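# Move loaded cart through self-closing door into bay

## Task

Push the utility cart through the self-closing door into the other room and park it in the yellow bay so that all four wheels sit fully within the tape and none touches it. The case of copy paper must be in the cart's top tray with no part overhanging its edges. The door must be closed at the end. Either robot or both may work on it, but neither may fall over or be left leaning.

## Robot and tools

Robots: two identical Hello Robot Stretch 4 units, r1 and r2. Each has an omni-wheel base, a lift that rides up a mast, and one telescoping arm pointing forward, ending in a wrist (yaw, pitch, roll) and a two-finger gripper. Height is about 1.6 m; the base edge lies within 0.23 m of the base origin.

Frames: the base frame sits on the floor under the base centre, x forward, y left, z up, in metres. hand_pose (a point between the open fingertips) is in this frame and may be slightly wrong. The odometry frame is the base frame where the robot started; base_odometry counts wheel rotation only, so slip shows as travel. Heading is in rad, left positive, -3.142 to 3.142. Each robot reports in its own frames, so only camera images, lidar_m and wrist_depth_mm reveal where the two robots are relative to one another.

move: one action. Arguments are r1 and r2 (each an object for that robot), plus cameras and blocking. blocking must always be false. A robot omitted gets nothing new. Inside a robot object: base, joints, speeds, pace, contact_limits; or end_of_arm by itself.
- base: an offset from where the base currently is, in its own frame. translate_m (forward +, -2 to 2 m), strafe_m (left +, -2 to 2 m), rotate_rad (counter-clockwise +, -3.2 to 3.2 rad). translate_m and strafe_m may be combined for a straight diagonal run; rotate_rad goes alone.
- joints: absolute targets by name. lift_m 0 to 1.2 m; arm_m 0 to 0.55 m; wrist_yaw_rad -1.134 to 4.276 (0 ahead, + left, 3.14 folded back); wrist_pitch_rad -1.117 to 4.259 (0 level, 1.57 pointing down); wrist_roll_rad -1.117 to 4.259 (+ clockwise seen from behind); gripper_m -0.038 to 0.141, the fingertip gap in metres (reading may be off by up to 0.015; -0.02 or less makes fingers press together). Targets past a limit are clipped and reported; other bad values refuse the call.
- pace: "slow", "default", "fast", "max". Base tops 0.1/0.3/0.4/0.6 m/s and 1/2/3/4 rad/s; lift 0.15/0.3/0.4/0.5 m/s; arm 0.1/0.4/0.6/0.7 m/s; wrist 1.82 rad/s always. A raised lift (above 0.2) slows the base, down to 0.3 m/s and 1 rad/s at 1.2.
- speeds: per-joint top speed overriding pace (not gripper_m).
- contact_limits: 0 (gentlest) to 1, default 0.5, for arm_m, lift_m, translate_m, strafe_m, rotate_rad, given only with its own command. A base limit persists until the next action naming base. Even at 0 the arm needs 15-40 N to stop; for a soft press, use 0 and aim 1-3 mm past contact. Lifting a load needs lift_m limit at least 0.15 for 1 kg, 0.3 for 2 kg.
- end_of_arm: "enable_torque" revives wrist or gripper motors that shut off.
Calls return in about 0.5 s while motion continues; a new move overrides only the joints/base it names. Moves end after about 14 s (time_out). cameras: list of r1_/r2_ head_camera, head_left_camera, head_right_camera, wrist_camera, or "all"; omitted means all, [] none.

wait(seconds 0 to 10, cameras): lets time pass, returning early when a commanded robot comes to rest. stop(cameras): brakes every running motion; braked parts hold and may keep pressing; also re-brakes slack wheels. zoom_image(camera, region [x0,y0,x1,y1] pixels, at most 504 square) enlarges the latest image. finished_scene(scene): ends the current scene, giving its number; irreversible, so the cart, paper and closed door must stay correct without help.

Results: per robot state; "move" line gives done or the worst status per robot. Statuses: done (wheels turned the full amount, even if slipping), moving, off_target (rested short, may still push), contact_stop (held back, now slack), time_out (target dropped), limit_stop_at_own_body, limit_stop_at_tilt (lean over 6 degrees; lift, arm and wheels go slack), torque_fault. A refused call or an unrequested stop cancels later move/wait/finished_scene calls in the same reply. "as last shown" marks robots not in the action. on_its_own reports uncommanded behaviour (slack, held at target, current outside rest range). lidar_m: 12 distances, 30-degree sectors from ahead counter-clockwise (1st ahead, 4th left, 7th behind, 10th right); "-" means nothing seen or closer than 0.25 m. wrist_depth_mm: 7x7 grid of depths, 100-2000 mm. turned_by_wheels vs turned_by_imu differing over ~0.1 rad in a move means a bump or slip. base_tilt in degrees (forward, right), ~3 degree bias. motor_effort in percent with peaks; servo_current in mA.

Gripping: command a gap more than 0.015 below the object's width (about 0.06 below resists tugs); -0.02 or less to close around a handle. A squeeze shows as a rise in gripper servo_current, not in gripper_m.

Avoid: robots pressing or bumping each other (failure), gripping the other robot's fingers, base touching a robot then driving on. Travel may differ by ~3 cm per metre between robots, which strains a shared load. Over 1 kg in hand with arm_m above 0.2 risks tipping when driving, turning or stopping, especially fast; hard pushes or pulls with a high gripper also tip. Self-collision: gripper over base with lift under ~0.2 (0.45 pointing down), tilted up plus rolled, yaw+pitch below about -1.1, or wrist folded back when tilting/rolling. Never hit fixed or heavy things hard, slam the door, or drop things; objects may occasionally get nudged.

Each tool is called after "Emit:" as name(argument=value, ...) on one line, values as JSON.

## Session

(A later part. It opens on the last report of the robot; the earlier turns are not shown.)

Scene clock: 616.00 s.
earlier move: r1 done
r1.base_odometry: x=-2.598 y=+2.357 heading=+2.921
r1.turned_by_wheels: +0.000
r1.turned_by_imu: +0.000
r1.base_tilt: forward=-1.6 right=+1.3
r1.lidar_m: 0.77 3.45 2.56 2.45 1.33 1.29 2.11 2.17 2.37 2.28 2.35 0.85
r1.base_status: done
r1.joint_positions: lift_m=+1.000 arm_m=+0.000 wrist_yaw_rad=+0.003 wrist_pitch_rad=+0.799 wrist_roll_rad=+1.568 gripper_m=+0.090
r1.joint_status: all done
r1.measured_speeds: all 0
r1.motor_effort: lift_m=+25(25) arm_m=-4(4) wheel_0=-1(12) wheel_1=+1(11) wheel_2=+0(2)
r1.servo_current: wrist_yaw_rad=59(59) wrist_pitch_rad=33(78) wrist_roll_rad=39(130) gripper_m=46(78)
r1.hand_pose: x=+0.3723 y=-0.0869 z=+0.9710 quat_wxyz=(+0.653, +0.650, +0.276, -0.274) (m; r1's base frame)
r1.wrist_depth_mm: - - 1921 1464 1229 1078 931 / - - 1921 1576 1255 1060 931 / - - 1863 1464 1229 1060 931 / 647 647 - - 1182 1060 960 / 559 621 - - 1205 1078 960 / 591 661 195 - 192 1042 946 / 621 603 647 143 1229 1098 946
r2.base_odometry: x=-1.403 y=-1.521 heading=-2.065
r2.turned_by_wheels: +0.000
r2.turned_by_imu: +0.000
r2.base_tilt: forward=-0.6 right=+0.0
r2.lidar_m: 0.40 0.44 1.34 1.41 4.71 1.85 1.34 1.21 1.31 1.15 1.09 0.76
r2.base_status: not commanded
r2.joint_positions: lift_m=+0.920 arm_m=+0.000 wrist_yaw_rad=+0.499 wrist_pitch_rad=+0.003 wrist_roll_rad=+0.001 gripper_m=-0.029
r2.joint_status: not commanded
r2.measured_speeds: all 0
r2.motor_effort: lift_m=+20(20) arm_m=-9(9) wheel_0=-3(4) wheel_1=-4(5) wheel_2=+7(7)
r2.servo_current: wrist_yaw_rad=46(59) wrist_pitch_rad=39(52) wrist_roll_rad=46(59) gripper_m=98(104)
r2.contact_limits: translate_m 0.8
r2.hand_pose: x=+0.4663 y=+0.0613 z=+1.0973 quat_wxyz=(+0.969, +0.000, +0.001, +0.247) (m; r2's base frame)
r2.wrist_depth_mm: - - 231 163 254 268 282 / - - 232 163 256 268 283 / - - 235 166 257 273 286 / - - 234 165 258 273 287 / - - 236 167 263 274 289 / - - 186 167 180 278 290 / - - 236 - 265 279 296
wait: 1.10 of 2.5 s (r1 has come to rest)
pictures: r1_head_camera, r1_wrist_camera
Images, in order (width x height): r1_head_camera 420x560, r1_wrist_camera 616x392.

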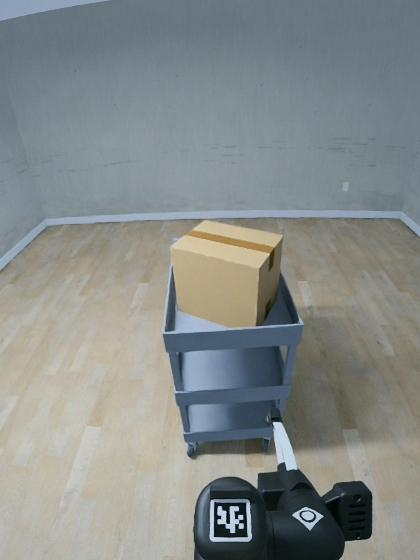

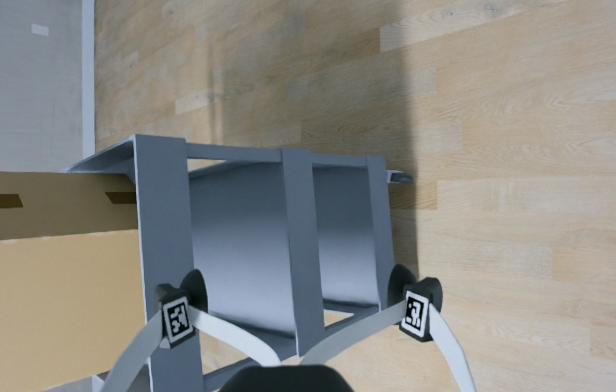

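Emit:
move(r1={"base":{"strafe_m":0.09},"joints":{"gripper_m":0.09}}, blocking=false, cameras=[])

Emit:
wait(seconds=1.5, cameras=["r1_head_camera","r1_wrist_camera"])

Scene clock: 637.27 s.
move: r1 moving
r1.base_odometry: x=-2.606 y=+2.321 heading=+2.921
r1.turned_by_wheels: +0.000
r1.turned_by_imu: +0.000
r1.base_tilt: forward=-1.6 right=+1.3
r1.lidar_m: 0.78 3.38 2.49 2.41 1.30 1.29 2.12 2.16 2.40 2.30 2.41 0.84
r1.base_status: strafe_m moving
r1.joint_positions: lift_m=+1.000 arm_m=+0.000 wrist_yaw_rad=+0.003 wrist_pitch_rad=+0.799 wrist_roll_rad=+1.568 gripper_m=+0.090
r1.joint_status: all done
r1.measured_speeds: translate_m=-0.001 strafe_m=+0.140 rotate_rad=+0.007 lift_m=+0.000 arm_m=+0.000 wrist_yaw_rad=+0.000 wrist_pitch_rad=+0.000 wrist_roll_rad=+0.000
r1.motor_effort: lift_m=+25(25) arm_m=-4(4) wheel_0=-9(12) wheel_1=+7(11) wheel_2=+0(1)
r1.servo_current: wrist_yaw_rad=46(65) wrist_pitch_rad=39(46) wrist_roll_rad=59(65) gripper_m=46(46)
r1.hand_pose: x=+0.3723 y=-0.0869 z=+0.9710 quat_wxyz=(+0.653, +0.650, +0.276, -0.274) (m; r1's base frame)
r1.wrist_depth_mm: - - 1863 1537 1255 1078 946 / - - 1863 1537 1255 1060 931 / - 676 1756 1464 1255 1060 946 / 597 634 - - 1205 1060 931 / 564 627 - - 1182 1060 946 / 603 676 196 917 191 1060 931 / 634 597 640 150 1229 1098 960
r2: as last shown
r2.lidar_m: 0.39 0.43 1.31 1.36 4.72 1.88 1.30 1.23 1.28 1.14 1.10 0.75
r2.motor_effort: lift_m=+19(20) arm_m=-9(9) wheel_0=-3(4) wheel_1=-4(5) wheel_2=+7(7)
r2.servo_current: wrist_yaw_rad=39(46) wrist_pitch_rad=39(46) wrist_roll_rad=39(52) gripper_m=98(98)
r2.contact_limits: translate_m 0.8
r2.wrist_depth_mm: - - 230 163 255 270 282 / - - 231 162 256 271 283 / - - 234 167 257 272 285 / - - 235 165 259 273 287 / - - 236 168 263 274 289 / - - 185 168 180 279 290 / - - 236 - 266 278 293
pictures: none
No camera images: "cameras" was empty.

Scene clock: 638.17 s.
earlier move: r1 done
r1.base_odometry: x=-2.618 y=+2.269 heading=+2.921
r1.turned_by_wheels: +0.000
r1.turned_by_imu: +0.000
r1.base_tilt: forward=-1.6 right=+1.3
r1.lidar_m: 0.77 3.34 2.45 2.33 1.26 1.21 2.05 2.19 2.46 2.36 2.46 0.82
r1.base_status: done
r1.joint_positions: lift_m=+1.000 arm_m=+0.000 wrist_yaw_rad=+0.003 wrist_pitch_rad=+0.799 wrist_roll_rad=+1.568 gripper_m=+0.090
r1.joint_status: all done
r1.measured_speeds: all 0
r1.motor_effort: lift_m=+25(25) arm_m=-4(4) wheel_0=-1(12) wheel_1=+1(11) wheel_2=+0(1)
r1.servo_current: wrist_yaw_rad=46(72) wrist_pitch_rad=46(46) wrist_roll_rad=52(65) gripper_m=39(46)
r1.hand_pose: x=+0.3723 y=-0.0869 z=+0.9710 quat_wxyz=(+0.653, +0.650, +0.276, -0.274) (m; r1's base frame)
r1.wrist_depth_mm: - - 1983 1537 1255 1060 946 / - - 1863 1537 1281 1078 931 / 647 647 917 - 1182 1060 931 / 549 621 - - 1205 1078 931 / 591 647 - - 1160 1078 946 / 640 691 199 1464 195 1025 946 / - - - 151 1229 1078 946
r2.base_odometry: x=-1.403 y=-1.521 heading=-2.065
r2.turned_by_wheels: +0.000
r2.turned_by_imu: +0.000
r2.base_tilt: forward=-0.6 right=+0.1
r2.lidar_m: 0.41 0.43 1.27 1.28 4.69 1.89 1.30 1.25 1.30 1.15 1.10 0.75
r2.base_status: not commanded
r2.joint_positions: lift_m=+0.920 arm_m=+0.000 wrist_yaw_rad=+0.499 wrist_pitch_rad=+0.003 wrist_roll_rad=+0.001 gripper_m=-0.029
r2.joint_status: not commanded
r2.measured_speeds: all 0
r2.motor_effort: lift_m=+19(20) arm_m=-9(9) wheel_0=-3(4) wheel_1=-5(5) wheel_2=+7(7)
r2.servo_current: wrist_yaw_rad=59(59) wrist_pitch_rad=39(46) wrist_roll_rad=39(59) gripper_m=98(104)
r2.contact_limits: translate_m 0.8
r2.hand_pose: x=+0.4663 y=+0.0613 z=+1.0973 quat_wxyz=(+0.969, +0.000, +0.001, +0.247) (m; r2's base frame)
r2.wrist_depth_mm: - - 231 164 255 270 283 / - - 232 163 256 271 283 / - - 234 167 257 272 286 / - - 235 165 259 273 286 / - - 236 167 262 274 287 / - - 185 167 180 279 290 / - - 236 - 266 278 293
wait: 0.90 of 1.5 s (r1 has come to rest)
pictures: r1_head_camera, r1_wrist_camera
Images, in order (width x height): r1_head_camera 420x560, r1_wrist_camera 616x392.

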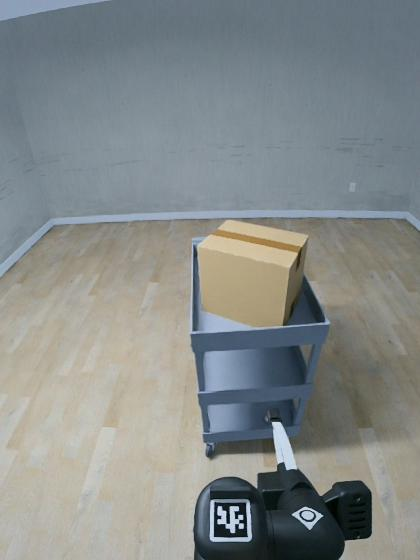

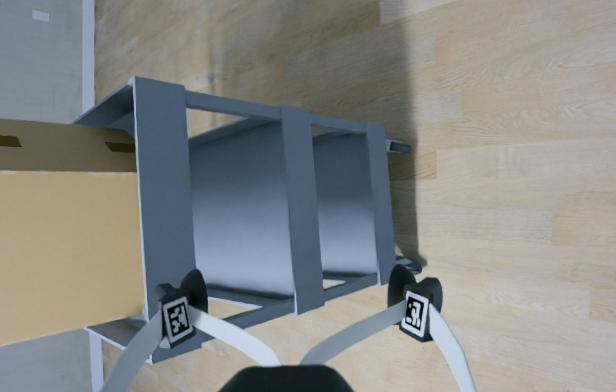

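Emit:
move(r1={"base":{"translate_m":0.2},"joints":{"arm_m":0.15,"wrist_pitch_rad":1.1,"lift_m":1.06}}, blocking=false, cameras=[])

Emit:
wait(seconds=3, cameras=["r1_head_camera","r1_wrist_camera"])

Scene clock: 669.40 s.
move: r1 moving
r1.base_odometry: x=-2.648 y=+2.276 heading=+2.921
r1.turned_by_wheels: +0.000
r1.turned_by_imu: +0.000
r1.base_tilt: forward=-1.6 right=+1.3
r1.lidar_m: 0.73 3.34 2.42 2.34 1.29 1.26 2.07 2.19 2.41 2.35 2.46 0.81
r1.base_status: translate_m moving
r1.joint_positions: lift_m=+1.036 arm_m=+0.051 wrist_yaw_rad=+0.003 wrist_pitch_rad=+1.098 wrist_roll_rad=+1.568 gripper_m=+0.090
r1.joint_status: lift_m moving; arm_m moving; wrist_pitch_rad moving
r1.measured_speeds: translate_m=+0.121 strafe_m=+0.000 rotate_rad=-0.001 lift_m=+0.124 arm_m=+0.195 wrist_yaw_rad=+0.000 wrist_pitch_rad=+0.045 wrist_roll_rad=+0.000
r1.motor_effort: lift_m=+27(29) arm_m=+4(8) wheel_0=+8(8) wheel_1=+6(7) wheel_2=-8(9)
r1.servo_current: wrist_yaw_rad=59(59) wrist_pitch_rad=46(85) wrist_roll_rad=52(65) gripper_m=46(52)
r1.hand_pose: x=+0.3530 y=-0.0871 z=+0.9580 quat_wxyz=(+0.605, +0.602, +0.370, -0.368) (m; r1's base frame)
r1.wrist_depth_mm: 1921 1661 1430 1281 1138 1008 946 / 603 1618 1430 1255 1118 1008 946 / 544 - 1366 1255 1118 1042 960 / 549 - - 1229 1160 1042 778 / 539 - - 1229 1138 1060 788 / 544 215 212 1255 196 1008 788 / 535 564 1499 144 1118 1025 960
r2: as last shown
r2.lidar_m: 0.39 0.44 1.29 1.30 4.70 1.88 1.31 1.24 1.29 1.17 1.09 0.77
r2.motor_effort: lift_m=+20(20) arm_m=-9(9) wheel_0=-3(4) wheel_1=-4(5) wheel_2=+7(7)
r2.servo_current: wrist_yaw_rad=46(52) wrist_pitch_rad=39(46) wrist_roll_rad=46(52) gripper_m=98(98)
r2.contact_limits: translate_m 0.8
r2.wrist_depth_mm: - - 232 164 254 268 282 / - - 232 163 255 271 283 / - - 234 166 257 272 286 / - - 234 165 259 273 286 / - - 236 167 262 276 289 / - - 185 168 181 279 289 / - - 236 - 266 279 291
pictures: none
No camera images: "cameras" was empty.

Scene clock: 670.97 s.
earlier move: r1 done
r1.base_odometry: x=-2.813 y=+2.313 heading=+2.921
r1.turned_by_wheels: +0.000
r1.turned_by_imu: +0.000
r1.base_tilt: forward=-1.6 right=+1.3
r1.lidar_m: 0.57 3.32 2.45 2.35 1.40 1.41 2.15 2.37 2.44 2.36 2.46 0.61
r1.base_status: done
r1.joint_positions: lift_m=+1.060 arm_m=+0.150 wrist_yaw_rad=+0.002 wrist_pitch_rad=+1.099 wrist_roll_rad=+1.568 gripper_m=+0.090
r1.joint_status: all done
r1.measured_speeds: all 0
r1.motor_effort: lift_m=+25(29) arm_m=+5(8) wheel_0=+2(9) wheel_1=+1(7) wheel_2=+1(9)
r1.servo_current: wrist_yaw_rad=39(65) wrist_pitch_rad=39(85) wrist_roll_rad=65(72) gripper_m=46(52)
r1.hand_pose: x=+0.4522 y=-0.0871 z=+0.9809 quat_wxyz=(+0.604, +0.602, +0.371, -0.368) (m; r1's base frame)
r1.wrist_depth_mm: 1921 1618 488 1281 1160 1060 976 / 500 525 459 1255 1138 1060 991 / 314 410 439 - 1138 1060 960 / 312 389 445 - 1138 1060 991 / 338 424 442 - 1138 1042 946 / 364 442 215 - 195 1042 991 / 397 455 439 143 1138 1060 976
r2.base_odometry: x=-1.403 y=-1.521 heading=-2.065
r2.turned_by_wheels: +0.000
r2.turned_by_imu: +0.000
r2.base_tilt: forward=-0.7 right=+0.1
r2.lidar_m: 0.40 0.45 1.46 1.38 4.71 1.87 1.33 1.24 1.29 1.16 1.09 0.75
r2.base_status: not commanded
r2.joint_positions: lift_m=+0.920 arm_m=+0.000 wrist_yaw_rad=+0.499 wrist_pitch_rad=+0.003 wrist_roll_rad=+0.001 gripper_m=-0.029
r2.joint_status: not commanded
r2.measured_speeds: all 0
r2.motor_effort: lift_m=+19(20) arm_m=-9(9) wheel_0=-3(4) wheel_1=-4(5) wheel_2=+7(7)
r2.servo_current: wrist_yaw_rad=65(65) wrist_pitch_rad=46(46) wrist_roll_rad=52(52) gripper_m=91(104)
r2.contact_limits: translate_m 0.8
r2.hand_pose: x=+0.4663 y=+0.0613 z=+1.0973 quat_wxyz=(+0.969, +0.000, +0.001, +0.247) (m; r2's base frame)
r2.wrist_depth_mm: - - 230 164 254 270 282 / - - 232 163 256 270 282 / - - 234 166 258 272 285 / - - 235 164 258 276 287 / - - 236 167 262 276 289 / - - 185 168 180 278 289 / - - 237 - 265 281 294
wait: 1.57 of 3 s (r1 has come to rest)
pictures: r1_head_camera, r1_wrist_camera
Images, in order (width x height): r1_head_camera 420x560, r1_wrist_camera 616x392.

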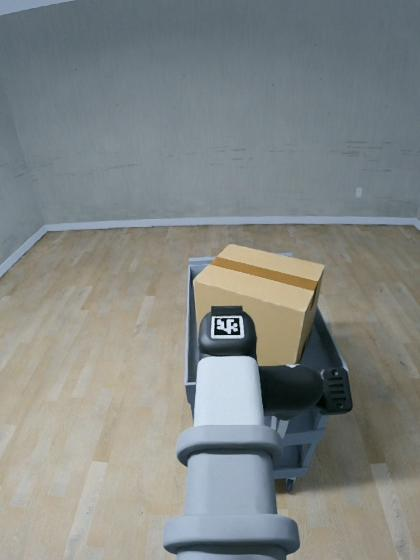

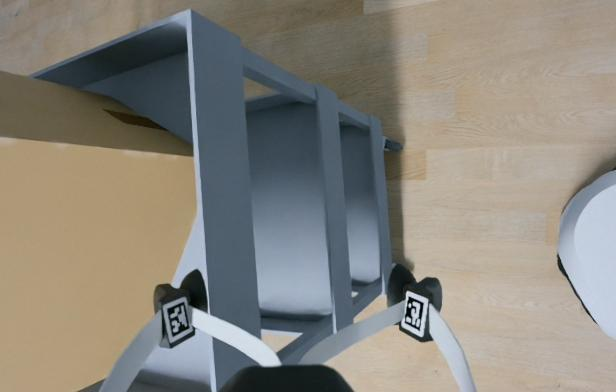

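Emit:
move(r1={"base":{"translate_m":0.13}}, blocking=false, cameras=[])

Emit:
wait(seconds=2.5, cameras=["r1_head_right_camera","r1_wrist_camera"])

Scene clock: 684.67 s.
move: r1 moving
r1.base_odometry: x=-2.844 y=+2.319 heading=+2.921
r1.turned_by_wheels: +0.000
r1.turned_by_imu: +0.000
r1.base_tilt: forward=-1.6 right=+1.3
r1.lidar_m: 0.55 3.33 2.44 2.34 1.43 1.39 2.17 2.41 2.47 2.36 2.48 0.58
r1.base_status: translate_m moving
r1.joint_positions: lift_m=+1.060 arm_m=+0.150 wrist_yaw_rad=+0.002 wrist_pitch_rad=+1.099 wrist_roll_rad=+1.568 gripper_m=+0.090
r1.joint_status: not commanded
r1.measured_speeds: translate_m=+0.120 strafe_m=+0.000 rotate_rad=+0.004 lift_m=+0.000 arm_m=+0.000 wrist_yaw_rad=+0.000 wrist_pitch_rad=+0.000 wrist_roll_rad=+0.000
r1.motor_effort: lift_m=+25(25) arm_m=+5(5) wheel_0=+5(10) wheel_1=+6(8) wheel_2=-7(9)
r1.servo_current: wrist_yaw_rad=72(72) wrist_pitch_rad=46(52) wrist_roll_rad=59(65) gripper_m=39(46)
r1.hand_pose: x=+0.4522 y=-0.0871 z=+0.9809 quat_wxyz=(+0.604, +0.602, +0.371, -0.368) (m; r1's base frame)
r1.wrist_depth_mm: 1983 1576 449 1281 1160 1042 976 / 459 521 462 1205 1160 1060 991 / 286 364 430 - 1138 1042 976 / 289 357 424 - 1138 1078 976 / 307 392 439 - 1118 1060 946 / 332 394 215 - 191 1042 976 / 359 413 484 143 1118 1042 991
r2: as last shown
r2.base_tilt: forward=-0.6 right=+0.0
r2.lidar_m: 0.40 0.45 1.46 1.44 4.71 1.88 1.31 1.23 1.29 1.14 1.08 0.73
r2.motor_effort: lift_m=+20(20) arm_m=-9(9) wheel_0=-3(4) wheel_1=-4(5) wheel_2=+7(7)
r2.servo_current: wrist_yaw_rad=52(59) wrist_pitch_rad=39(46) wrist_roll_rad=46(52) gripper_m=98(104)
r2.contact_limits: translate_m 0.8
r2.wrist_depth_mm: - - 230 164 254 268 282 / - - 231 163 256 270 282 / - - 233 166 257 272 286 / - - 236 165 258 273 286 / - - 236 167 262 274 289 / - - 186 168 180 278 291 / - - 237 - 266 278 293
pictures: none
No camera images: "cameras" was empty.

Scene clock: 685.90 s.
earlier move: r1 done
r1.base_odometry: x=-2.940 y=+2.341 heading=+2.921
r1.turned_by_wheels: +0.000
r1.turned_by_imu: +0.000
r1.base_tilt: forward=-1.6 right=+1.3
r1.lidar_m: 0.45 3.32 2.46 2.34 1.51 1.48 2.22 2.52 2.46 2.36 2.46 0.50
r1.base_status: done
r1.joint_positions: lift_m=+1.060 arm_m=+0.150 wrist_yaw_rad=+0.002 wrist_pitch_rad=+1.099 wrist_roll_rad=+1.568 gripper_m=+0.090
r1.joint_status: not commanded
r1.measured_speeds: all 0
r1.motor_effort: lift_m=+25(25) arm_m=+5(5) wheel_0=+2(10) wheel_1=+0(8) wheel_2=+1(10)
r1.servo_current: wrist_yaw_rad=46(72) wrist_pitch_rad=46(52) wrist_roll_rad=52(65) gripper_m=46(52)
r1.hand_pose: x=+0.4522 y=-0.0871 z=+0.9809 quat_wxyz=(+0.604, +0.602, +0.371, -0.368) (m; r1's base frame)
r1.wrist_depth_mm: 1863 1576 442 410 1138 1060 976 / 209 334 469 427 1118 1042 991 / 182 217 303 387 - 1060 976 / 193 235 312 407 - 1060 976 / 209 259 355 424 - 1060 946 / 221 262 221 424 189 1025 991 / 240 278 445 144 1138 1060 991
r2.base_odometry: x=-1.403 y=-1.521 heading=-2.065
r2.turned_by_wheels: +0.000
r2.turned_by_imu: +0.000
r2.base_tilt: forward=-0.6 right=+0.1
r2.lidar_m: 0.40 0.43 1.59 1.51 4.71 1.89 1.32 1.22 1.31 1.14 1.09 0.75
r2.base_status: not commanded
r2.joint_positions: lift_m=+0.920 arm_m=+0.000 wrist_yaw_rad=+0.499 wrist_pitch_rad=+0.003 wrist_roll_rad=+0.001 gripper_m=-0.029
r2.joint_status: not commanded
r2.measured_speeds: all 0
r2.motor_effort: lift_m=+19(20) arm_m=-9(9) wheel_0=-3(4) wheel_1=-4(5) wheel_2=+7(7)
r2.servo_current: wrist_yaw_rad=46(59) wrist_pitch_rad=39(52) wrist_roll_rad=33(59) gripper_m=91(104)
r2.contact_limits: translate_m 0.8
r2.hand_pose: x=+0.4663 y=+0.0613 z=+1.0973 quat_wxyz=(+0.969, +0.000, +0.001, +0.247) (m; r2's base frame)
r2.wrist_depth_mm: - - 231 163 255 270 282 / - - 233 163 256 270 283 / - - 234 166 258 273 286 / - - 236 165 260 276 286 / - - 236 167 263 274 289 / - - 185 168 180 278 290 / - - 236 - 267 279 293
wait: 1.23 of 2.5 s (r1 has come to rest)
pictures: r1_head_right_camera, r1_wrist_camera
Images, in order (width x height): r1_head_right_camera 420x672, r1_wrist_camera 616x392.

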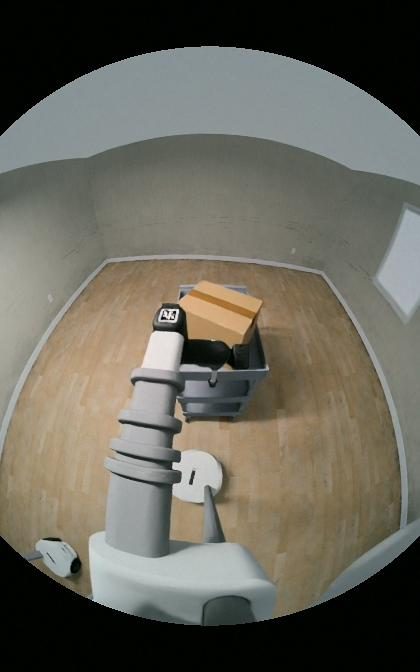

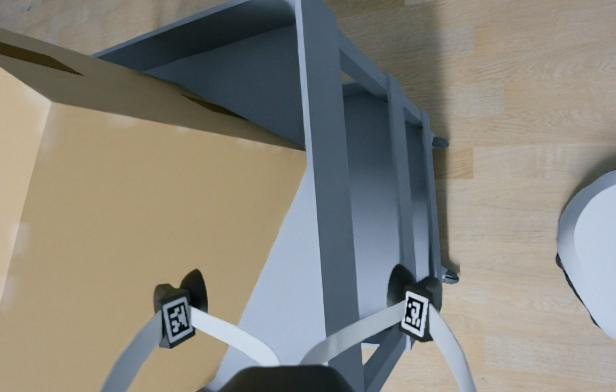

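Emit:
move(r1={"base":{"translate_m":0.07,"strafe_m":0.03},"joints":{"arm_m":0.2,"wrist_pitch_rad":1.35,"gripper_m":0.07,"lift_m":1.04}}, blocking=false, cameras=[])

Emit:
wait(seconds=2.5, cameras=["r1_head_right_camera","r1_wrist_camera"])

Scene clock: 707.10 s.
move: r1 moving
r1.base_odometry: x=-2.973 y=+2.335 heading=+2.921
r1.turned_by_wheels: +0.000
r1.turned_by_imu: +0.000
r1.base_tilt: forward=-1.6 right=+1.3
r1.lidar_m: 0.43 3.29 2.43 2.34 1.54 1.49 2.21 2.57 2.49 2.39 2.48 0.47
r1.base_status: translate_m moving; strafe_m moving
r1.joint_positions: lift_m=+1.041 arm_m=+0.192 wrist_yaw_rad=+0.002 wrist_pitch_rad=+1.348 wrist_roll_rad=+1.568 gripper_m=+0.075
r1.joint_status: lift_m moving; arm_m moving; wrist_pitch_rad moving; gripper_m moving
r1.measured_speeds: translate_m=+0.121 strafe_m=+0.052 rotate_rad=-0.002 lift_m=-0.009 arm_m=+0.088 wrist_yaw_rad=+0.000 wrist_pitch_rad=+0.015 wrist_roll_rad=+0.000
r1.motor_effort: lift_m=+13(23) arm_m=+3(7) wheel_0=+5(5) wheel_1=+6(9) wheel_2=-8(9)
r1.servo_current: wrist_yaw_rad=39(59) wrist_pitch_rad=52(65) wrist_roll_rad=52(52) gripper_m=78(78)
r1.hand_pose: x=+0.4264 y=-0.0873 z=+0.9375 quat_wxyz=(+0.554, +0.551, +0.443, -0.440) (m; r1's base frame)
r1.wrist_depth_mm: 392 402 384 1182 1098 1060 1042 / 158 399 379 668 1118 1060 1025 / 167 217 314 387 1098 1060 1025 / 181 242 342 357 1098 878 831 / 192 267 377 342 1118 866 831 / 211 277 212 347 187 878 831 / 228 274 387 143 1098 1098 1042
r2: as last shown
r2.lidar_m: 0.41 0.45 1.68 1.51 4.68 1.89 1.30 1.23 1.27 1.16 1.09 0.74
r2.motor_effort: lift_m=+20(20) arm_m=-9(9) wheel_0=-4(4) wheel_1=-4(5) wheel_2=+7(7)
r2.servo_current: wrist_yaw_rad=59(65) wrist_pitch_rad=39(46) wrist_roll_rad=46(59) gripper_m=91(98)
r2.contact_limits: translate_m 0.8
r2.wrist_depth_mm: - - 231 163 254 268 282 / - - 232 163 256 270 281 / - - 234 166 257 272 286 / - - 235 165 258 274 289 / - - 236 167 262 276 289 / - - 186 168 179 278 291 / - - 236 - 265 279 293
pictures: none
No camera images: "cameras" was empty.

Scene clock: 707.93 s.
earlier move: r1 done
r1.base_odometry: x=-3.015 y=+2.327 heading=+2.922
r1.turned_by_wheels: +0.000
r1.turned_by_imu: +0.000
r1.base_tilt: forward=-1.6 right=+1.3
r1.lidar_m: 0.38 3.24 2.41 2.33 1.57 1.51 2.17 2.58 2.50 2.41 2.51 0.41
r1.base_status: done
r1.joint_positions: lift_m=+1.041 arm_m=+0.200 wrist_yaw_rad=+0.002 wrist_pitch_rad=+1.348 wrist_roll_rad=+1.568 gripper_m=+0.070
r1.joint_status: all done
r1.measured_speeds: all 0
r1.motor_effort: lift_m=+12(23) arm_m=+5(7) wheel_0=+2(6) wheel_1=+0(9) wheel_2=+2(9)
r1.servo_current: wrist_yaw_rad=33(59) wrist_pitch_rad=46(65) wrist_roll_rad=52(65) gripper_m=46(78)
r1.hand_pose: x=+0.4346 y=-0.0873 z=+0.9375 quat_wxyz=(+0.554, +0.551, +0.443, -0.440) (m; r1's base frame)
r1.wrist_depth_mm: - 131 171 366 1098 1078 1025 / 109 136 199 364 1138 1042 1042 / 118 149 224 359 1098 1078 1042 / 129 176 264 364 1118 1025 842 / 138 195 319 366 1118 878 842 / 152 217 198 366 190 866 842 / 173 158 384 143 1098 1060 1025
r2.base_odometry: x=-1.403 y=-1.521 heading=-2.065
r2.turned_by_wheels: +0.000
r2.turned_by_imu: +0.000
r2.base_tilt: forward=-0.6 right=+0.0
r2.lidar_m: 0.40 0.44 3.61 1.52 4.70 1.89 1.30 1.24 1.29 1.18 1.08 0.75
r2.base_status: not commanded
r2.joint_positions: lift_m=+0.920 arm_m=+0.000 wrist_yaw_rad=+0.499 wrist_pitch_rad=+0.003 wrist_roll_rad=+0.001 gripper_m=-0.029
r2.joint_status: not commanded
r2.measured_speeds: all 0
r2.motor_effort: lift_m=+20(20) arm_m=-9(9) wheel_0=-3(4) wheel_1=-4(5) wheel_2=+7(7)
r2.servo_current: wrist_yaw_rad=46(65) wrist_pitch_rad=39(46) wrist_roll_rad=52(59) gripper_m=98(104)
r2.contact_limits: translate_m 0.8
r2.hand_pose: x=+0.4663 y=+0.0613 z=+1.0973 quat_wxyz=(+0.969, +0.000, +0.001, +0.247) (m; r2's base frame)
r2.wrist_depth_mm: - - 231 163 255 268 283 / - - 232 163 256 271 283 / - - 233 167 257 271 285 / - - 235 165 259 273 286 / - - 236 167 262 274 289 / - - 186 167 180 278 289 / - - 237 - 266 278 291
wait: 0.83 of 2.5 s (r1 has come to rest)
pictures: r1_head_right_camera, r1_wrist_camera
Images, in order (width x height): r1_head_right_camera 420x672, r1_wrist_camera 616x392.

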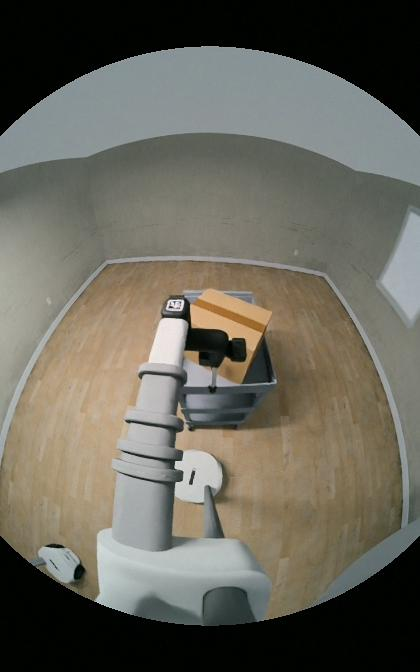

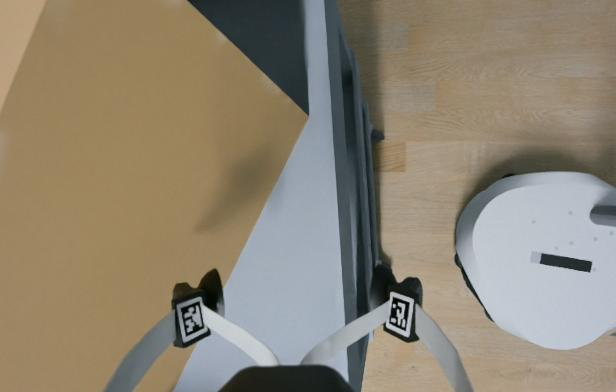

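Emit:
move(r1={"base":{"translate_m":-0.015},"joints":{"lift_m":0.94}}, blocking=false, cameras=[])

Emit:
wait(seconds=2, cameras=["r1_wrist_camera"])

Scene clock: 718.47 s.
move: r1 moving
r1.base_odometry: x=-3.000 y=+2.324 heading=+2.921
r1.turned_by_wheels: +0.000
r1.turned_by_imu: -0.001
r1.base_tilt: forward=-1.6 right=+1.3
r1.lidar_m: 0.39 3.25 2.40 2.31 1.60 1.51 2.17 2.58 2.50 2.39 2.50 0.44
r1.base_status: translate_m moving
r1.joint_positions: lift_m=+1.003 arm_m=+0.200 wrist_yaw_rad=+0.002 wrist_pitch_rad=+1.348 wrist_roll_rad=+1.568 gripper_m=+0.070
r1.joint_status: lift_m moving
r1.measured_speeds: translate_m=-0.003 strafe_m=+0.000 rotate_rad=-0.001 lift_m=-0.146 arm_m=+0.000 wrist_yaw_rad=+0.000 wrist_pitch_rad=+0.000 wrist_roll_rad=+0.000
r1.motor_effort: lift_m=+10(13) arm_m=+5(5) wheel_0=-2(7) wheel_1=-1(5) wheel_2=+1(10)
r1.servo_current: wrist_yaw_rad=52(59) wrist_pitch_rad=39(46) wrist_roll_rad=52(65) gripper_m=39(52)
r1.hand_pose: x=+0.4346 y=-0.0873 z=+0.8995 quat_wxyz=(+0.554, +0.551, +0.443, -0.440) (m; r1's base frame)
r1.wrist_depth_mm: 118 149 345 338 1098 1042 976 / 126 158 220 336 1078 1042 991 / 136 179 263 334 1078 1060 1008 / 143 200 297 336 1098 931 809 / 163 220 342 336 1078 854 809 / 175 244 193 336 190 866 809 / 195 227 349 142 1098 1008 1008
r2: as last shown
r2.base_tilt: forward=-0.6 right=+0.1
r2.lidar_m: 0.36 0.42 3.59 1.51 4.71 1.85 1.33 1.23 1.29 1.17 1.08 0.75
r2.motor_effort: lift_m=+19(20) arm_m=-9(9) wheel_0=-3(4) wheel_1=-4(5) wheel_2=+7(7)
r2.servo_current: wrist_yaw_rad=46(52) wrist_pitch_rad=39(46) wrist_roll_rad=39(59) gripper_m=91(104)
r2.contact_limits: translate_m 0.8
r2.wrist_depth_mm: - - 231 164 254 268 282 / - - 232 163 256 270 279 / - - 235 166 257 272 286 / - - 236 165 258 273 287 / - - 236 167 260 276 289 / - - 186 167 180 279 291 / - - 237 - 265 279 293
pictures: none
No camera images: "cameras" was empty.

Scene clock: 719.40 s.
earlier move: r1 done
r1.base_odometry: x=-3.000 y=+2.324 heading=+2.921
r1.turned_by_wheels: +0.000
r1.turned_by_imu: +0.000
r1.base_tilt: forward=-1.6 right=+1.3
r1.lidar_m: 0.38 3.25 2.43 2.32 1.59 1.52 2.15 2.55 2.52 2.38 2.50 0.43
r1.base_status: done
r1.joint_positions: lift_m=+0.941 arm_m=+0.200 wrist_yaw_rad=+0.002 wrist_pitch_rad=+1.348 wrist_roll_rad=+1.568 gripper_m=+0.070
r1.joint_status: all done
r1.measured_speeds: all 0
r1.motor_effort: lift_m=+13(14) arm_m=+5(5) wheel_0=-2(7) wheel_1=-2(5) wheel_2=+1(10)
r1.servo_current: wrist_yaw_rad=39(72) wrist_pitch_rad=39(46) wrist_roll_rad=59(65) gripper_m=46(52)
r1.hand_pose: x=+0.4346 y=-0.0873 z=+0.8375 quat_wxyz=(+0.554, +0.551, +0.443, -0.440) (m; r1's base frame)
r1.wrist_depth_mm: 118 150 274 264 1008 991 946 / 126 158 220 245 1025 976 946 / 136 178 254 238 1025 960 946 / 142 200 273 224 1025 960 750 / 161 221 277 220 1025 788 750 / 175 244 211 237 190 778 750 / 195 226 277 143 1008 976 759
r2.base_odometry: x=-1.403 y=-1.521 heading=-2.065
r2.turned_by_wheels: +0.000
r2.turned_by_imu: +0.000
r2.base_tilt: forward=-0.6 right=+0.1
r2.lidar_m: 0.40 0.44 3.60 1.50 4.71 1.88 1.31 1.21 1.28 1.16 1.09 0.73
r2.base_status: not commanded
r2.joint_positions: lift_m=+0.920 arm_m=+0.000 wrist_yaw_rad=+0.499 wrist_pitch_rad=+0.003 wrist_roll_rad=+0.001 gripper_m=-0.029
r2.joint_status: not commanded
r2.measured_speeds: all 0
r2.motor_effort: lift_m=+19(20) arm_m=-9(9) wheel_0=-3(4) wheel_1=-4(5) wheel_2=+7(7)
r2.servo_current: wrist_yaw_rad=39(52) wrist_pitch_rad=46(46) wrist_roll_rad=39(59) gripper_m=91(104)
r2.contact_limits: translate_m 0.8
r2.hand_pose: x=+0.4663 y=+0.0613 z=+1.0973 quat_wxyz=(+0.969, +0.000, +0.001, +0.247) (m; r2's base frame)
r2.wrist_depth_mm: - - 231 163 254 268 282 / - - 232 163 255 271 282 / - - 233 166 257 272 285 / - - 236 164 258 274 287 / - - 236 167 262 276 289 / - - 186 168 180 279 290 / - - 236 - 265 279 293
wait: 0.93 of 2 s (r1 has come to rest)
pictures: r1_wrist_camera
Images, in order (width x height): r1_wrist_camera 616x392.

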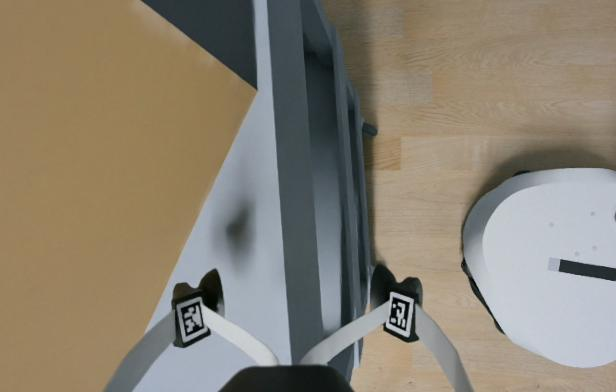

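Emit:
move(r1={"joints":{"lift_m":0.885},"contact_limits":{"lift_m":0.2}}, blocking=false, cameras=[])

Emit:
wait(seconds=1, cameras=["r1_wrist_camera"])

Scene clock: 725.10 s.
move: r1 moving
r1.base_odometry: x=-3.000 y=+2.324 heading=+2.921
r1.turned_by_wheels: +0.000
r1.turned_by_imu: +0.000
r1.base_tilt: forward=-1.6 right=+1.3
r1.lidar_m: 0.39 3.29 2.42 2.33 1.60 1.49 2.15 2.55 2.48 2.40 2.52 0.44
r1.base_status: not commanded
r1.joint_positions: lift_m=+0.904 arm_m=+0.200 wrist_yaw_rad=+0.002 wrist_pitch_rad=+1.348 wrist_roll_rad=+1.568 gripper_m=+0.070
r1.joint_status: lift_m moving
r1.measured_speeds: translate_m=+0.000 strafe_m=+0.000 rotate_rad=+0.000 lift_m=-0.108 arm_m=+0.000 wrist_yaw_rad=+0.000 wrist_pitch_rad=+0.000 wrist_roll_rad=+0.000
r1.motor_effort: lift_m=+10(12) arm_m=+5(5) wheel_0=-2(3) wheel_1=-2(3) wheel_2=+1(1)
r1.servo_current: wrist_yaw_rad=39(72) wrist_pitch_rad=39(46) wrist_roll_rad=33(52) gripper_m=39(52)
r1.contact_limits: lift_m 0.2
r1.hand_pose: x=+0.4347 y=-0.0873 z=+0.8013 quat_wxyz=(+0.554, +0.551, +0.443, -0.440) (m; r1's base frame)
r1.wrist_depth_mm: 118 149 241 433 976 946 917 / 126 158 199 221 991 946 904 / 137 178 225 213 991 946 891 / 142 200 242 204 991 946 715 / 162 220 242 197 991 759 723 / 175 245 198 208 190 750 723 / 196 232 242 151 976 946 723
r2: as last shown
r2.lidar_m: 0.39 0.42 3.61 1.51 4.67 1.86 1.31 1.24 1.30 1.18 1.08 0.77
r2.servo_current: wrist_yaw_rad=39(52) wrist_pitch_rad=39(46) wrist_roll_rad=52(52) gripper_m=98(98)
r2.contact_limits: translate_m 0.8
r2.wrist_depth_mm: - - 230 163 255 268 283 / - - 233 163 255 270 282 / - - 233 166 256 271 285 / - - 235 165 258 274 287 / - - 236 167 262 274 289 / - - 185 168 180 278 290 / - - 236 - 267 279 294
pictures: none
No camera images: "cameras" was empty.

Scene clock: 725.73 s.
earlier move: r1 done
r1.base_odometry: x=-3.000 y=+2.324 heading=+2.921
r1.turned_by_wheels: +0.000
r1.turned_by_imu: +0.000
r1.base_tilt: forward=-1.6 right=+1.3
r1.lidar_m: 0.41 3.25 2.42 2.32 1.61 1.51 2.14 2.58 2.50 2.40 2.50 0.45
r1.base_status: not commanded
r1.joint_positions: lift_m=+0.886 arm_m=+0.200 wrist_yaw_rad=+0.002 wrist_pitch_rad=+1.343 wrist_roll_rad=+1.568 gripper_m=+0.070
r1.joint_status: all done
r1.measured_speeds: translate_m=+0.000 strafe_m=+0.000 rotate_rad=+0.000 lift_m=+0.000 arm_m=+0.000 wrist_yaw_rad=+0.000 wrist_pitch_rad=-0.005 wrist_roll_rad=+0.000
r1.motor_effort: lift_m=+2(12) arm_m=+5(5) wheel_0=-2(3) wheel_1=-2(3) wheel_2=+1(1)
r1.servo_current: wrist_yaw_rad=39(72) wrist_pitch_rad=39(52) wrist_roll_rad=52(52) gripper_m=46(52)
r1.contact_limits: lift_m 0.2
r1.hand_pose: x=+0.4361 y=-0.0873 z=+0.7836 quat_wxyz=(+0.555, +0.552, +0.441, -0.439) (m; r1's base frame)
r1.wrist_depth_mm: 125 159 189 445 946 917 878 / 135 167 183 238 960 931 878 / 146 184 191 210 960 931 891 / 153 206 184 213 946 931 707 / 170 226 229 210 991 917 691 / 178 209 205 197 190 917 699 / 193 177 229 175 960 904 732
r2.base_odometry: x=-1.403 y=-1.521 heading=-2.065
r2.turned_by_wheels: +0.000
r2.turned_by_imu: +0.000
r2.base_tilt: forward=-0.6 right=+0.0
r2.lidar_m: 0.41 0.44 3.63 1.54 4.69 1.87 1.33 1.23 1.29 1.16 1.08 0.76
r2.base_status: not commanded
r2.joint_positions: lift_m=+0.920 arm_m=+0.000 wrist_yaw_rad=+0.499 wrist_pitch_rad=+0.003 wrist_roll_rad=+0.001 gripper_m=-0.029
r2.joint_status: not commanded
r2.measured_speeds: all 0
r2.motor_effort: lift_m=+19(20) arm_m=-9(9) wheel_0=-3(4) wheel_1=-4(5) wheel_2=+7(7)
r2.servo_current: wrist_yaw_rad=33(52) wrist_pitch_rad=46(46) wrist_roll_rad=52(52) gripper_m=98(98)
r2.contact_limits: translate_m 0.8
r2.hand_pose: x=+0.4663 y=+0.0613 z=+1.0973 quat_wxyz=(+0.969, +0.000, +0.001, +0.247) (m; r2's base frame)
r2.wrist_depth_mm: - - 231 163 253 270 282 / - - 233 163 256 270 282 / - - 234 166 257 272 285 / - - 235 165 258 274 287 / - - 236 167 262 274 289 / - - 186 167 180 278 291 / - - 236 - 265 278 293
wait: 0.63 of 1 s (r1 has come to rest)
pictures: r1_wrist_camera
Images, in order (width x height): r1_wrist_camera 616x392.

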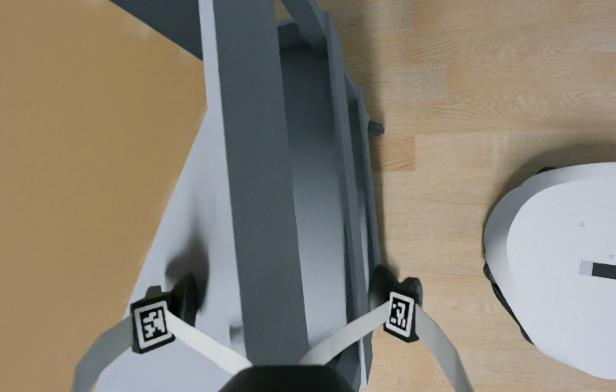

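Emit:
move(r1={"joints":{"lift_m":0.9}}, blocking=false, cameras=[])

Emit:
wait(seconds=1, cameras=[])

Emit:
move(r1={"joints":{"gripper_m":-0.01}}, blocking=false, cameras=[])

Emit:
wait(seconds=2, cameras=["r1_head_camera","r1_wrist_camera","r1_head_left_camera"])

Scene clock: 731.77 s.
move: r1 moving
r1.base_odometry: x=-3.000 y=+2.324 heading=+2.921
r1.turned_by_wheels: +0.000
r1.turned_by_imu: +0.000
r1.base_tilt: forward=-1.6 right=+1.3
r1.lidar_m: 0.39 3.26 2.40 2.31 1.56 1.52 2.16 2.57 2.49 2.38 2.50 0.44
r1.base_status: not commanded
r1.joint_positions: lift_m=+0.900 arm_m=+0.200 wrist_yaw_rad=+0.002 wrist_pitch_rad=+1.343 wrist_roll_rad=+1.568 gripper_m=+0.070
r1.joint_status: lift_m moving
r1.measured_speeds: all 0
r1.motor_effort: lift_m=+21(21) arm_m=+4(5) wheel_0=-1(2) wheel_1=-2(3) wheel_2=+1(1)
r1.servo_current: wrist_yaw_rad=46(72) wrist_pitch_rad=59(59) wrist_roll_rad=46(59) gripper_m=46(52)
r1.hand_pose: x=+0.4363 y=-0.0873 z=+0.7971 quat_wxyz=(+0.555, +0.552, +0.441, -0.439) (m; r1's base frame)
r1.wrist_depth_mm: 127 163 196 449 991 917 891 / 137 171 204 477 976 946 891 / 151 187 200 - 991 931 904 / 156 206 237 223 960 946 715 / 171 230 239 216 976 809 707 / 183 239 190 206 191 931 707 / 200 237 240 182 976 917 891
r2: as last shown
r2.turned_by_imu: +0.001
r2.base_tilt: forward=-0.6 right=+0.1
r2.lidar_m: 0.42 0.45 3.62 1.53 4.71 1.89 1.32 1.25 1.29 1.15 1.11 0.77
r2.motor_effort: lift_m=+20(20) arm_m=-9(9) wheel_0=-3(3) wheel_1=-4(4) wheel_2=+7(7)
r2.servo_current: wrist_yaw_rad=52(52) wrist_pitch_rad=46(46) wrist_roll_rad=33(59) gripper_m=98(104)
r2.contact_limits: translate_m 0.8
r2.wrist_depth_mm: - - 231 164 255 268 283 / - - 232 163 257 271 281 / - - 234 166 256 271 285 / - - 235 165 258 274 286 / - - 236 168 262 274 287 / - - 186 167 180 278 291 / - - 236 - 267 279 293
pictures: none
No camera images: "cameras" was empty.

Scene clock: 732.00 s.
earlier move: r1 done
r1.base_odometry: x=-3.000 y=+2.324 heading=+2.921
r1.turned_by_wheels: +0.000
r1.turned_by_imu: +0.000
r1.base_tilt: forward=-1.6 right=+1.3
r1.lidar_m: 0.39 3.25 2.40 2.34 1.58 1.51 2.15 2.58 2.47 2.41 2.51 0.44
r1.base_status: not commanded
r1.joint_positions: lift_m=+0.900 arm_m=+0.200 wrist_yaw_rad=+0.002 wrist_pitch_rad=+1.343 wrist_roll_rad=+1.568 gripper_m=+0.070
r1.joint_status: all done
r1.measured_speeds: all 0
r1.motor_effort: lift_m=+21(22) arm_m=+5(5) wheel_0=-2(2) wheel_1=-2(3) wheel_2=+1(1)
r1.servo_current: wrist_yaw_rad=46(72) wrist_pitch_rad=52(59) wrist_roll_rad=46(65) gripper_m=46(52)
r1.hand_pose: x=+0.4363 y=-0.0873 z=+0.7971 quat_wxyz=(+0.555, +0.552, +0.441, -0.439) (m; r1's base frame)
r1.wrist_depth_mm: 127 163 196 452 960 931 878 / 137 171 205 477 976 931 891 / 150 187 201 - 991 960 904 / 157 206 238 224 960 931 707 / 171 232 237 216 991 809 699 / 181 238 191 207 191 931 707 / 200 236 239 182 960 931 891
r2.base_odometry: x=-1.403 y=-1.521 heading=-2.065
r2.turned_by_wheels: +0.000
r2.turned_by_imu: +0.000
r2.base_tilt: forward=-0.7 right=+0.0
r2.lidar_m: 0.38 0.44 3.62 1.52 4.68 1.89 1.30 1.23 1.30 1.15 1.10 0.75
r2.base_status: not commanded
r2.joint_positions: lift_m=+0.920 arm_m=+0.000 wrist_yaw_rad=+0.499 wrist_pitch_rad=+0.003 wrist_roll_rad=+0.001 gripper_m=-0.029
r2.joint_status: not commanded
r2.measured_speeds: all 0
r2.motor_effort: lift_m=+20(20) arm_m=-9(9) wheel_0=-3(3) wheel_1=-4(4) wheel_2=+7(7)
r2.servo_current: wrist_yaw_rad=52(52) wrist_pitch_rad=46(46) wrist_roll_rad=46(59) gripper_m=91(104)
r2.contact_limits: translate_m 0.8
r2.hand_pose: x=+0.4663 y=+0.0613 z=+1.0973 quat_wxyz=(+0.969, +0.000, +0.001, +0.247) (m; r2's base frame)
r2.wrist_depth_mm: - - 231 164 254 270 283 / - - 232 163 257 270 282 / - - 233 166 257 271 285 / - - 235 164 258 273 287 / - - 236 167 263 274 289 / - - 185 167 180 279 290 / - - 237 - 265 278 293
wait: 0.23 of 1 s (r1 has come to rest)
pictures: none
No camera images: "cameras" was empty.

Scene clock: 732.50 s.
move: r1 moving
r1.base_odometry: x=-3.000 y=+2.324 heading=+2.921
r1.turned_by_wheels: +0.000
r1.turned_by_imu: +0.000
r1.base_tilt: forward=-1.6 right=+1.3
r1.lidar_m: 0.40 3.26 2.41 2.32 1.59 1.51 2.16 2.57 2.47 2.39 2.52 0.45
r1.base_status: not commanded
r1.joint_positions: lift_m=+0.900 arm_m=+0.200 wrist_yaw_rad=+0.002 wrist_pitch_rad=+1.343 wrist_roll_rad=+1.568 gripper_m=+0.051
r1.joint_status: gripper_m moving
r1.measured_speeds: all 0
r1.motor_effort: lift_m=+21(22) arm_m=+4(5) wheel_0=-1(2) wheel_1=-2(2) wheel_2=+1(1)
r1.servo_current: wrist_yaw_rad=46(65) wrist_pitch_rad=46(59) wrist_roll_rad=59(65) gripper_m=124(124)
r1.hand_pose: x=+0.4363 y=-0.0873 z=+0.7971 quat_wxyz=(+0.555, +0.552, +0.441, -0.439) (m; r1's base frame)
r1.wrist_depth_mm: 121 154 194 427 991 946 891 / 131 169 201 229 976 931 878 / 144 182 224 218 976 931 878 / 150 205 240 211 976 946 707 / 169 225 239 220 976 831 707 / 177 241 196 213 188 931 715 / 198 180 241 173 976 917 741
r2: as last shown
r2.base_tilt: forward=-0.6 right=+0.0
r2.lidar_m: 0.41 0.43 3.61 1.51 4.71 1.86 1.31 1.24 1.29 1.18 1.07 0.77
r2.motor_effort: lift_m=+20(20) arm_m=-9(9) wheel_0=-3(4) wheel_1=-4(5) wheel_2=+7(7)
r2.servo_current: wrist_yaw_rad=59(59) wrist_pitch_rad=39(46) wrist_roll_rad=52(52) gripper_m=98(98)
r2.contact_limits: translate_m 0.8
r2.wrist_depth_mm: - - 230 164 255 270 283 / - - 231 163 256 270 283 / - - 233 167 257 273 286 / - - 235 165 258 273 286 / - - 236 168 260 274 290 / - - 185 167 180 278 290 / - - 236 - 265 279 293
pictures: none
No camera images: "cameras" was empty.

Scene clock: 733.57 s.
earlier move: r1 done
r1.base_odometry: x=-3.000 y=+2.324 heading=+2.921
r1.turned_by_wheels: +0.000
r1.turned_by_imu: +0.000
r1.base_tilt: forward=-1.6 right=+1.2
r1.lidar_m: 0.39 3.27 2.40 2.31 1.61 1.50 2.16 2.59 2.49 2.41 2.50 0.43
r1.base_status: not commanded
r1.joint_positions: lift_m=+0.900 arm_m=+0.200 wrist_yaw_rad=+0.002 wrist_pitch_rad=+1.344 wrist_roll_rad=+1.568 gripper_m=-0.009
r1.joint_status: all done
r1.measured_speeds: all 0
r1.motor_effort: lift_m=+20(22) arm_m=+4(5) wheel_0=-1(2) wheel_1=-2(2) wheel_2=+1(1)
r1.servo_current: wrist_yaw_rad=52(65) wrist_pitch_rad=52(65) wrist_roll_rad=39(78) gripper_m=59(169)
r1.hand_pose: x=+0.4360 y=-0.0873 z=+0.7971 quat_wxyz=(+0.555, +0.552, +0.441, -0.439) (m; r1's base frame)
r1.wrist_depth_mm: - 145 233 219 976 960 878 / 118 153 202 208 976 931 878 / 131 166 224 200 976 946 904 / 140 189 236 177 960 931 723 / 154 210 237 172 991 809 715 / 169 241 196 187 183 931 707 / 188 160 237 161 177 741 707
r2.base_odometry: x=-1.403 y=-1.521 heading=-2.065
r2.turned_by_wheels: +0.000
r2.turned_by_imu: +0.000
r2.base_tilt: forward=-0.6 right=+0.0
r2.lidar_m: 0.39 0.45 3.61 1.52 4.69 1.88 1.31 1.25 1.28 1.16 1.07 0.78
r2.base_status: not commanded
r2.joint_positions: lift_m=+0.920 arm_m=+0.000 wrist_yaw_rad=+0.499 wrist_pitch_rad=+0.003 wrist_roll_rad=+0.001 gripper_m=-0.029
r2.joint_status: not commanded
r2.measured_speeds: all 0
r2.motor_effort: lift_m=+19(20) arm_m=-9(9) wheel_0=-3(4) wheel_1=-4(5) wheel_2=+7(7)
r2.servo_current: wrist_yaw_rad=46(59) wrist_pitch_rad=39(46) wrist_roll_rad=46(59) gripper_m=91(104)
r2.contact_limits: translate_m 0.8
r2.hand_pose: x=+0.4663 y=+0.0613 z=+1.0973 quat_wxyz=(+0.969, +0.000, +0.001, +0.247) (m; r2's base frame)
r2.wrist_depth_mm: - - 231 163 254 268 282 / - - 231 163 256 271 282 / - - 234 166 257 272 285 / - - 235 165 259 273 286 / - - 236 167 260 276 289 / - - 186 168 180 278 291 / - - 236 - 266 279 294
wait: 1.07 of 2 s (r1 has come to rest)
pictures: r1_head_camera, r1_head_left_camera, r1_wrist_camera
Images, in order (width x height): r1_head_camera 420x560, r1_head_left_camera 420x672, r1_wrist_camera 616x392.

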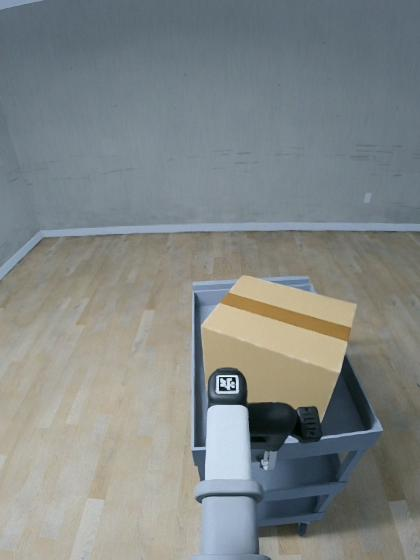

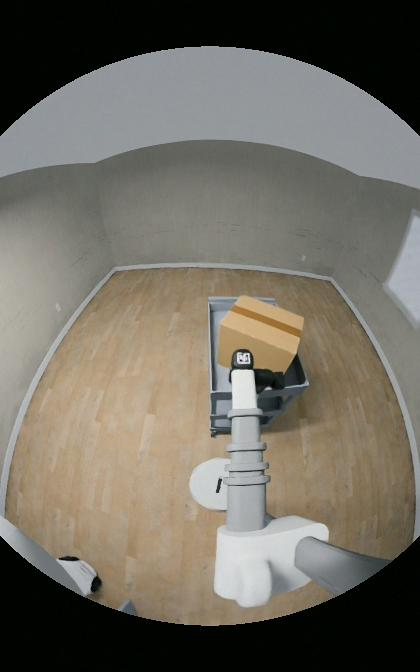

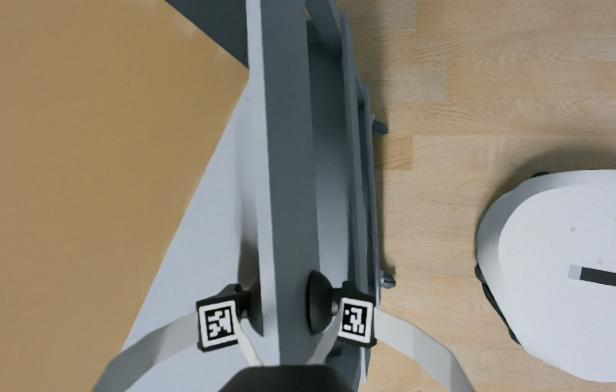

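Emit:
move(r1={"joints":{"gripper_m":-0.03}}, blocking=false, cameras=[])

Emit:
move(r1={"base":{"translate_m":-0.4},"contact_limits":{"translate_m":0.8}}, blocking=false, cameras=[])

Emit:
wait(seconds=4, cameras=["r1_head_camera","r1_wrist_camera"])

Scene clock: 747.00 s.
move: r1 moving
r1.base_odometry: x=-3.000 y=+2.324 heading=+2.921
r1.turned_by_wheels: +0.000
r1.turned_by_imu: -0.001
r1.base_tilt: forward=-1.6 right=+1.2
r1.lidar_m: 0.40 3.25 2.42 2.31 1.55 1.49 2.16 2.60 2.51 2.41 2.49 0.42
r1.base_status: not commanded
r1.joint_positions: lift_m=+0.900 arm_m=+0.200 wrist_yaw_rad=+0.002 wrist_pitch_rad=+1.348 wrist_roll_rad=+1.568 gripper_m=-0.027
r1.joint_status: gripper_m moving
r1.measured_speeds: translate_m=+0.000 strafe_m=+0.000 rotate_rad=+0.000 lift_m=+0.000 arm_m=+0.000 wrist_yaw_rad=+0.000 wrist_pitch_rad=+0.003 wrist_roll_rad=+0.000
r1.motor_effort: lift_m=+20(20) arm_m=+4(4) wheel_0=-1(2) wheel_1=-2(2) wheel_2=+1(1)
r1.servo_current: wrist_yaw_rad=33(59) wrist_pitch_rad=39(59) wrist_roll_rad=46(52) gripper_m=72(117)
r1.hand_pose: x=+0.4348 y=-0.0873 z=+0.7969 quat_wxyz=(+0.554, +0.551, +0.442, -0.440) (m; r1's base frame)
r1.wrist_depth_mm: 120 150 237 445 991 931 891 / 126 158 194 224 1008 931 904 / 137 177 220 213 976 946 917 / 142 197 236 203 976 946 715 / 158 217 239 194 976 768 707 / 172 242 187 186 181 946 707 / 189 156 236 180 179 917 732
r2: as last shown
r2.turned_by_imu: +0.002
r2.base_tilt: forward=-0.6 right=+0.1
r2.lidar_m: 0.41 0.44 3.63 1.53 4.70 1.88 1.33 1.25 1.30 1.17 1.09 0.74
r2.motor_effort: lift_m=+19(20) arm_m=-9(9) wheel_0=-3(3) wheel_1=-4(5) wheel_2=+7(7)
r2.servo_current: wrist_yaw_rad=39(52) wrist_pitch_rad=46(46) wrist_roll_rad=46(46) gripper_m=98(98)
r2.contact_limits: translate_m 0.8
r2.wrist_depth_mm: - - 231 164 254 270 282 / - - 232 163 255 271 282 / - - 234 167 257 272 286 / - - 235 164 258 273 287 / - - 236 167 260 273 289 / - - 186 168 180 278 290 / - - 237 - 265 279 293
pictures: none
No camera images: "cameras" was empty.

Scene clock: 747.50 s.
earlier move: r1 done
move: r1 moving
r1.base_odometry: x=-2.970 y=+2.317 heading=+2.921
r1.turned_by_wheels: +0.000
r1.turned_by_imu: +0.000
r1.base_tilt: forward=-1.5 right=+1.2
r1.lidar_m: 0.41 3.27 2.43 2.33 1.55 1.46 2.15 2.54 2.48 2.39 2.50 0.46
r1.base_status: translate_m moving
r1.joint_positions: lift_m=+0.900 arm_m=+0.200 wrist_yaw_rad=+0.002 wrist_pitch_rad=+1.343 wrist_roll_rad=+1.568 gripper_m=-0.029
r1.joint_status: all done
r1.measured_speeds: translate_m=-0.120 strafe_m=+0.000 rotate_rad=+0.001 lift_m=+0.000 arm_m=+0.000 wrist_yaw_rad=+0.000 wrist_pitch_rad=+0.000 wrist_roll_rad=+0.000
r1.motor_effort: lift_m=+20(20) arm_m=-4(4) wheel_0=-6(9) wheel_1=-9(9) wheel_2=+13(14)
r1.servo_current: wrist_yaw_rad=46(59) wrist_pitch_rad=39(52) wrist_roll_rad=59(59) gripper_m=65(72)
r1.contact_limits: translate_m 0.8
r1.hand_pose: x=+0.4361 y=-0.0873 z=+0.7971 quat_wxyz=(+0.555, +0.552, +0.441, -0.439) (m; r1's base frame)
r1.wrist_depth_mm: 121 154 236 421 991 931 891 / 129 163 193 224 976 931 891 / 143 181 218 218 960 931 904 / 150 207 236 214 976 960 715 / 171 229 236 210 976 809 707 / 182 248 183 187 960 904 707 / 206 154 238 182 156 917 715
r2: as last shown
r2.turned_by_imu: +0.000
r2.lidar_m: 0.42 0.43 1.67 1.49 4.68 1.86 1.31 1.25 1.31 1.13 1.09 0.76
r2.motor_effort: lift_m=+20(20) arm_m=-8(9) wheel_0=-3(4) wheel_1=-4(4) wheel_2=+7(7)
r2.servo_current: wrist_yaw_rad=46(59) wrist_pitch_rad=46(46) wrist_roll_rad=46(59) gripper_m=98(104)
r2.contact_limits: translate_m 0.8
r2.wrist_depth_mm: - - 231 163 254 270 283 / - - 232 163 256 271 279 / - - 234 166 257 271 285 / - - 233 165 259 273 287 / - - 236 167 260 274 287 / - - 185 167 180 278 290 / - - 237 - 265 279 293
pictures: none
No camera images: "cameras" was empty.

Scene clock: 749.83 s.
earlier move: r1 done
r1.base_odometry: x=-2.610 y=+2.236 heading=+2.920
r1.turned_by_wheels: -0.001
r1.turned_by_imu: -0.002
r1.base_tilt: forward=-1.6 right=+1.2
r1.lidar_m: 0.37 3.28 2.40 2.32 1.22 1.21 1.97 2.16 2.49 2.40 2.49 0.44
r1.base_status: done
r1.joint_positions: lift_m=+0.900 arm_m=+0.200 wrist_yaw_rad=+0.001 wrist_pitch_rad=+1.349 wrist_roll_rad=+1.568 gripper_m=-0.029
r1.joint_status: all done
r1.measured_speeds: all 0
r1.motor_effort: lift_m=+20(20) arm_m=-4(4) wheel_0=-6(12) wheel_1=-2(9) wheel_2=-3(15)
r1.servo_current: wrist_yaw_rad=59(65) wrist_pitch_rad=46(59) wrist_roll_rad=52(65) gripper_m=65(72)
r1.contact_limits: translate_m 0.8
r1.hand_pose: x=+0.4344 y=-0.0873 z=+0.7968 quat_wxyz=(+0.553, +0.551, +0.443, -0.441) (m; r1's base frame)
r1.wrist_depth_mm: 127 161 196 530 991 917 904 / 137 172 204 480 976 946 904 / 147 186 230 - 991 931 891 / 151 206 236 221 991 946 707 / 165 226 235 207 991 768 715 / 174 244 185 190 180 917 707 / 189 156 235 162 960 741 715
r2.base_odometry: x=-1.403 y=-1.521 heading=-2.065
r2.turned_by_wheels: +0.000
r2.turned_by_imu: +0.000
r2.base_tilt: forward=-0.6 right=+0.0
r2.lidar_m: 0.39 0.44 1.23 1.29 4.71 1.87 1.30 1.24 1.29 1.14 1.09 0.76
r2.base_status: not commanded
r2.joint_positions: lift_m=+0.920 arm_m=+0.000 wrist_yaw_rad=+0.499 wrist_pitch_rad=+0.003 wrist_roll_rad=+0.001 gripper_m=-0.029
r2.joint_status: not commanded
r2.measured_speeds: all 0
r2.motor_effort: lift_m=+20(20) arm_m=-9(9) wheel_0=-3(4) wheel_1=-4(5) wheel_2=+7(7)
r2.servo_current: wrist_yaw_rad=52(59) wrist_pitch_rad=39(46) wrist_roll_rad=46(59) gripper_m=98(104)
r2.contact_limits: translate_m 0.8
r2.hand_pose: x=+0.4663 y=+0.0613 z=+1.0973 quat_wxyz=(+0.969, +0.000, +0.001, +0.247) (m; r2's base frame)
r2.wrist_depth_mm: - - 231 164 254 268 282 / - - 233 163 256 270 282 / - - 234 166 256 272 286 / - - 235 165 258 274 287 / - - 236 167 260 274 289 / - - 185 168 180 279 291 / - - 236 - 266 278 293
wait: 2.33 of 4 s (r1 has come to rest)
pictures: r1_head_camera, r1_wrist_camera
Images, in order (width x height): r1_head_camera 420x560, r1_wrist_camera 616x392.

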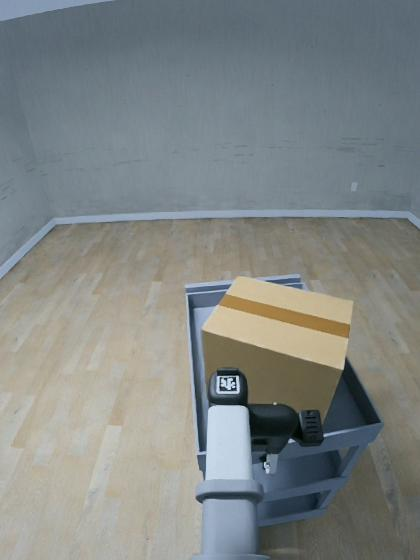

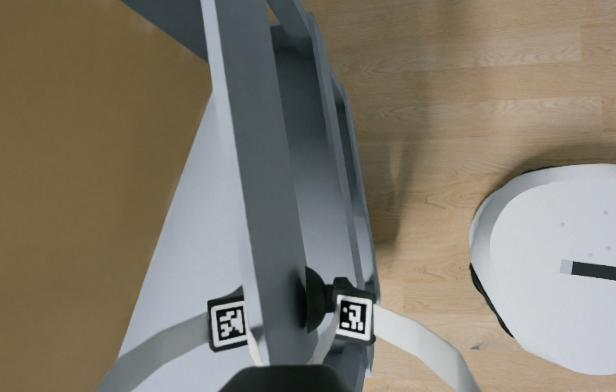

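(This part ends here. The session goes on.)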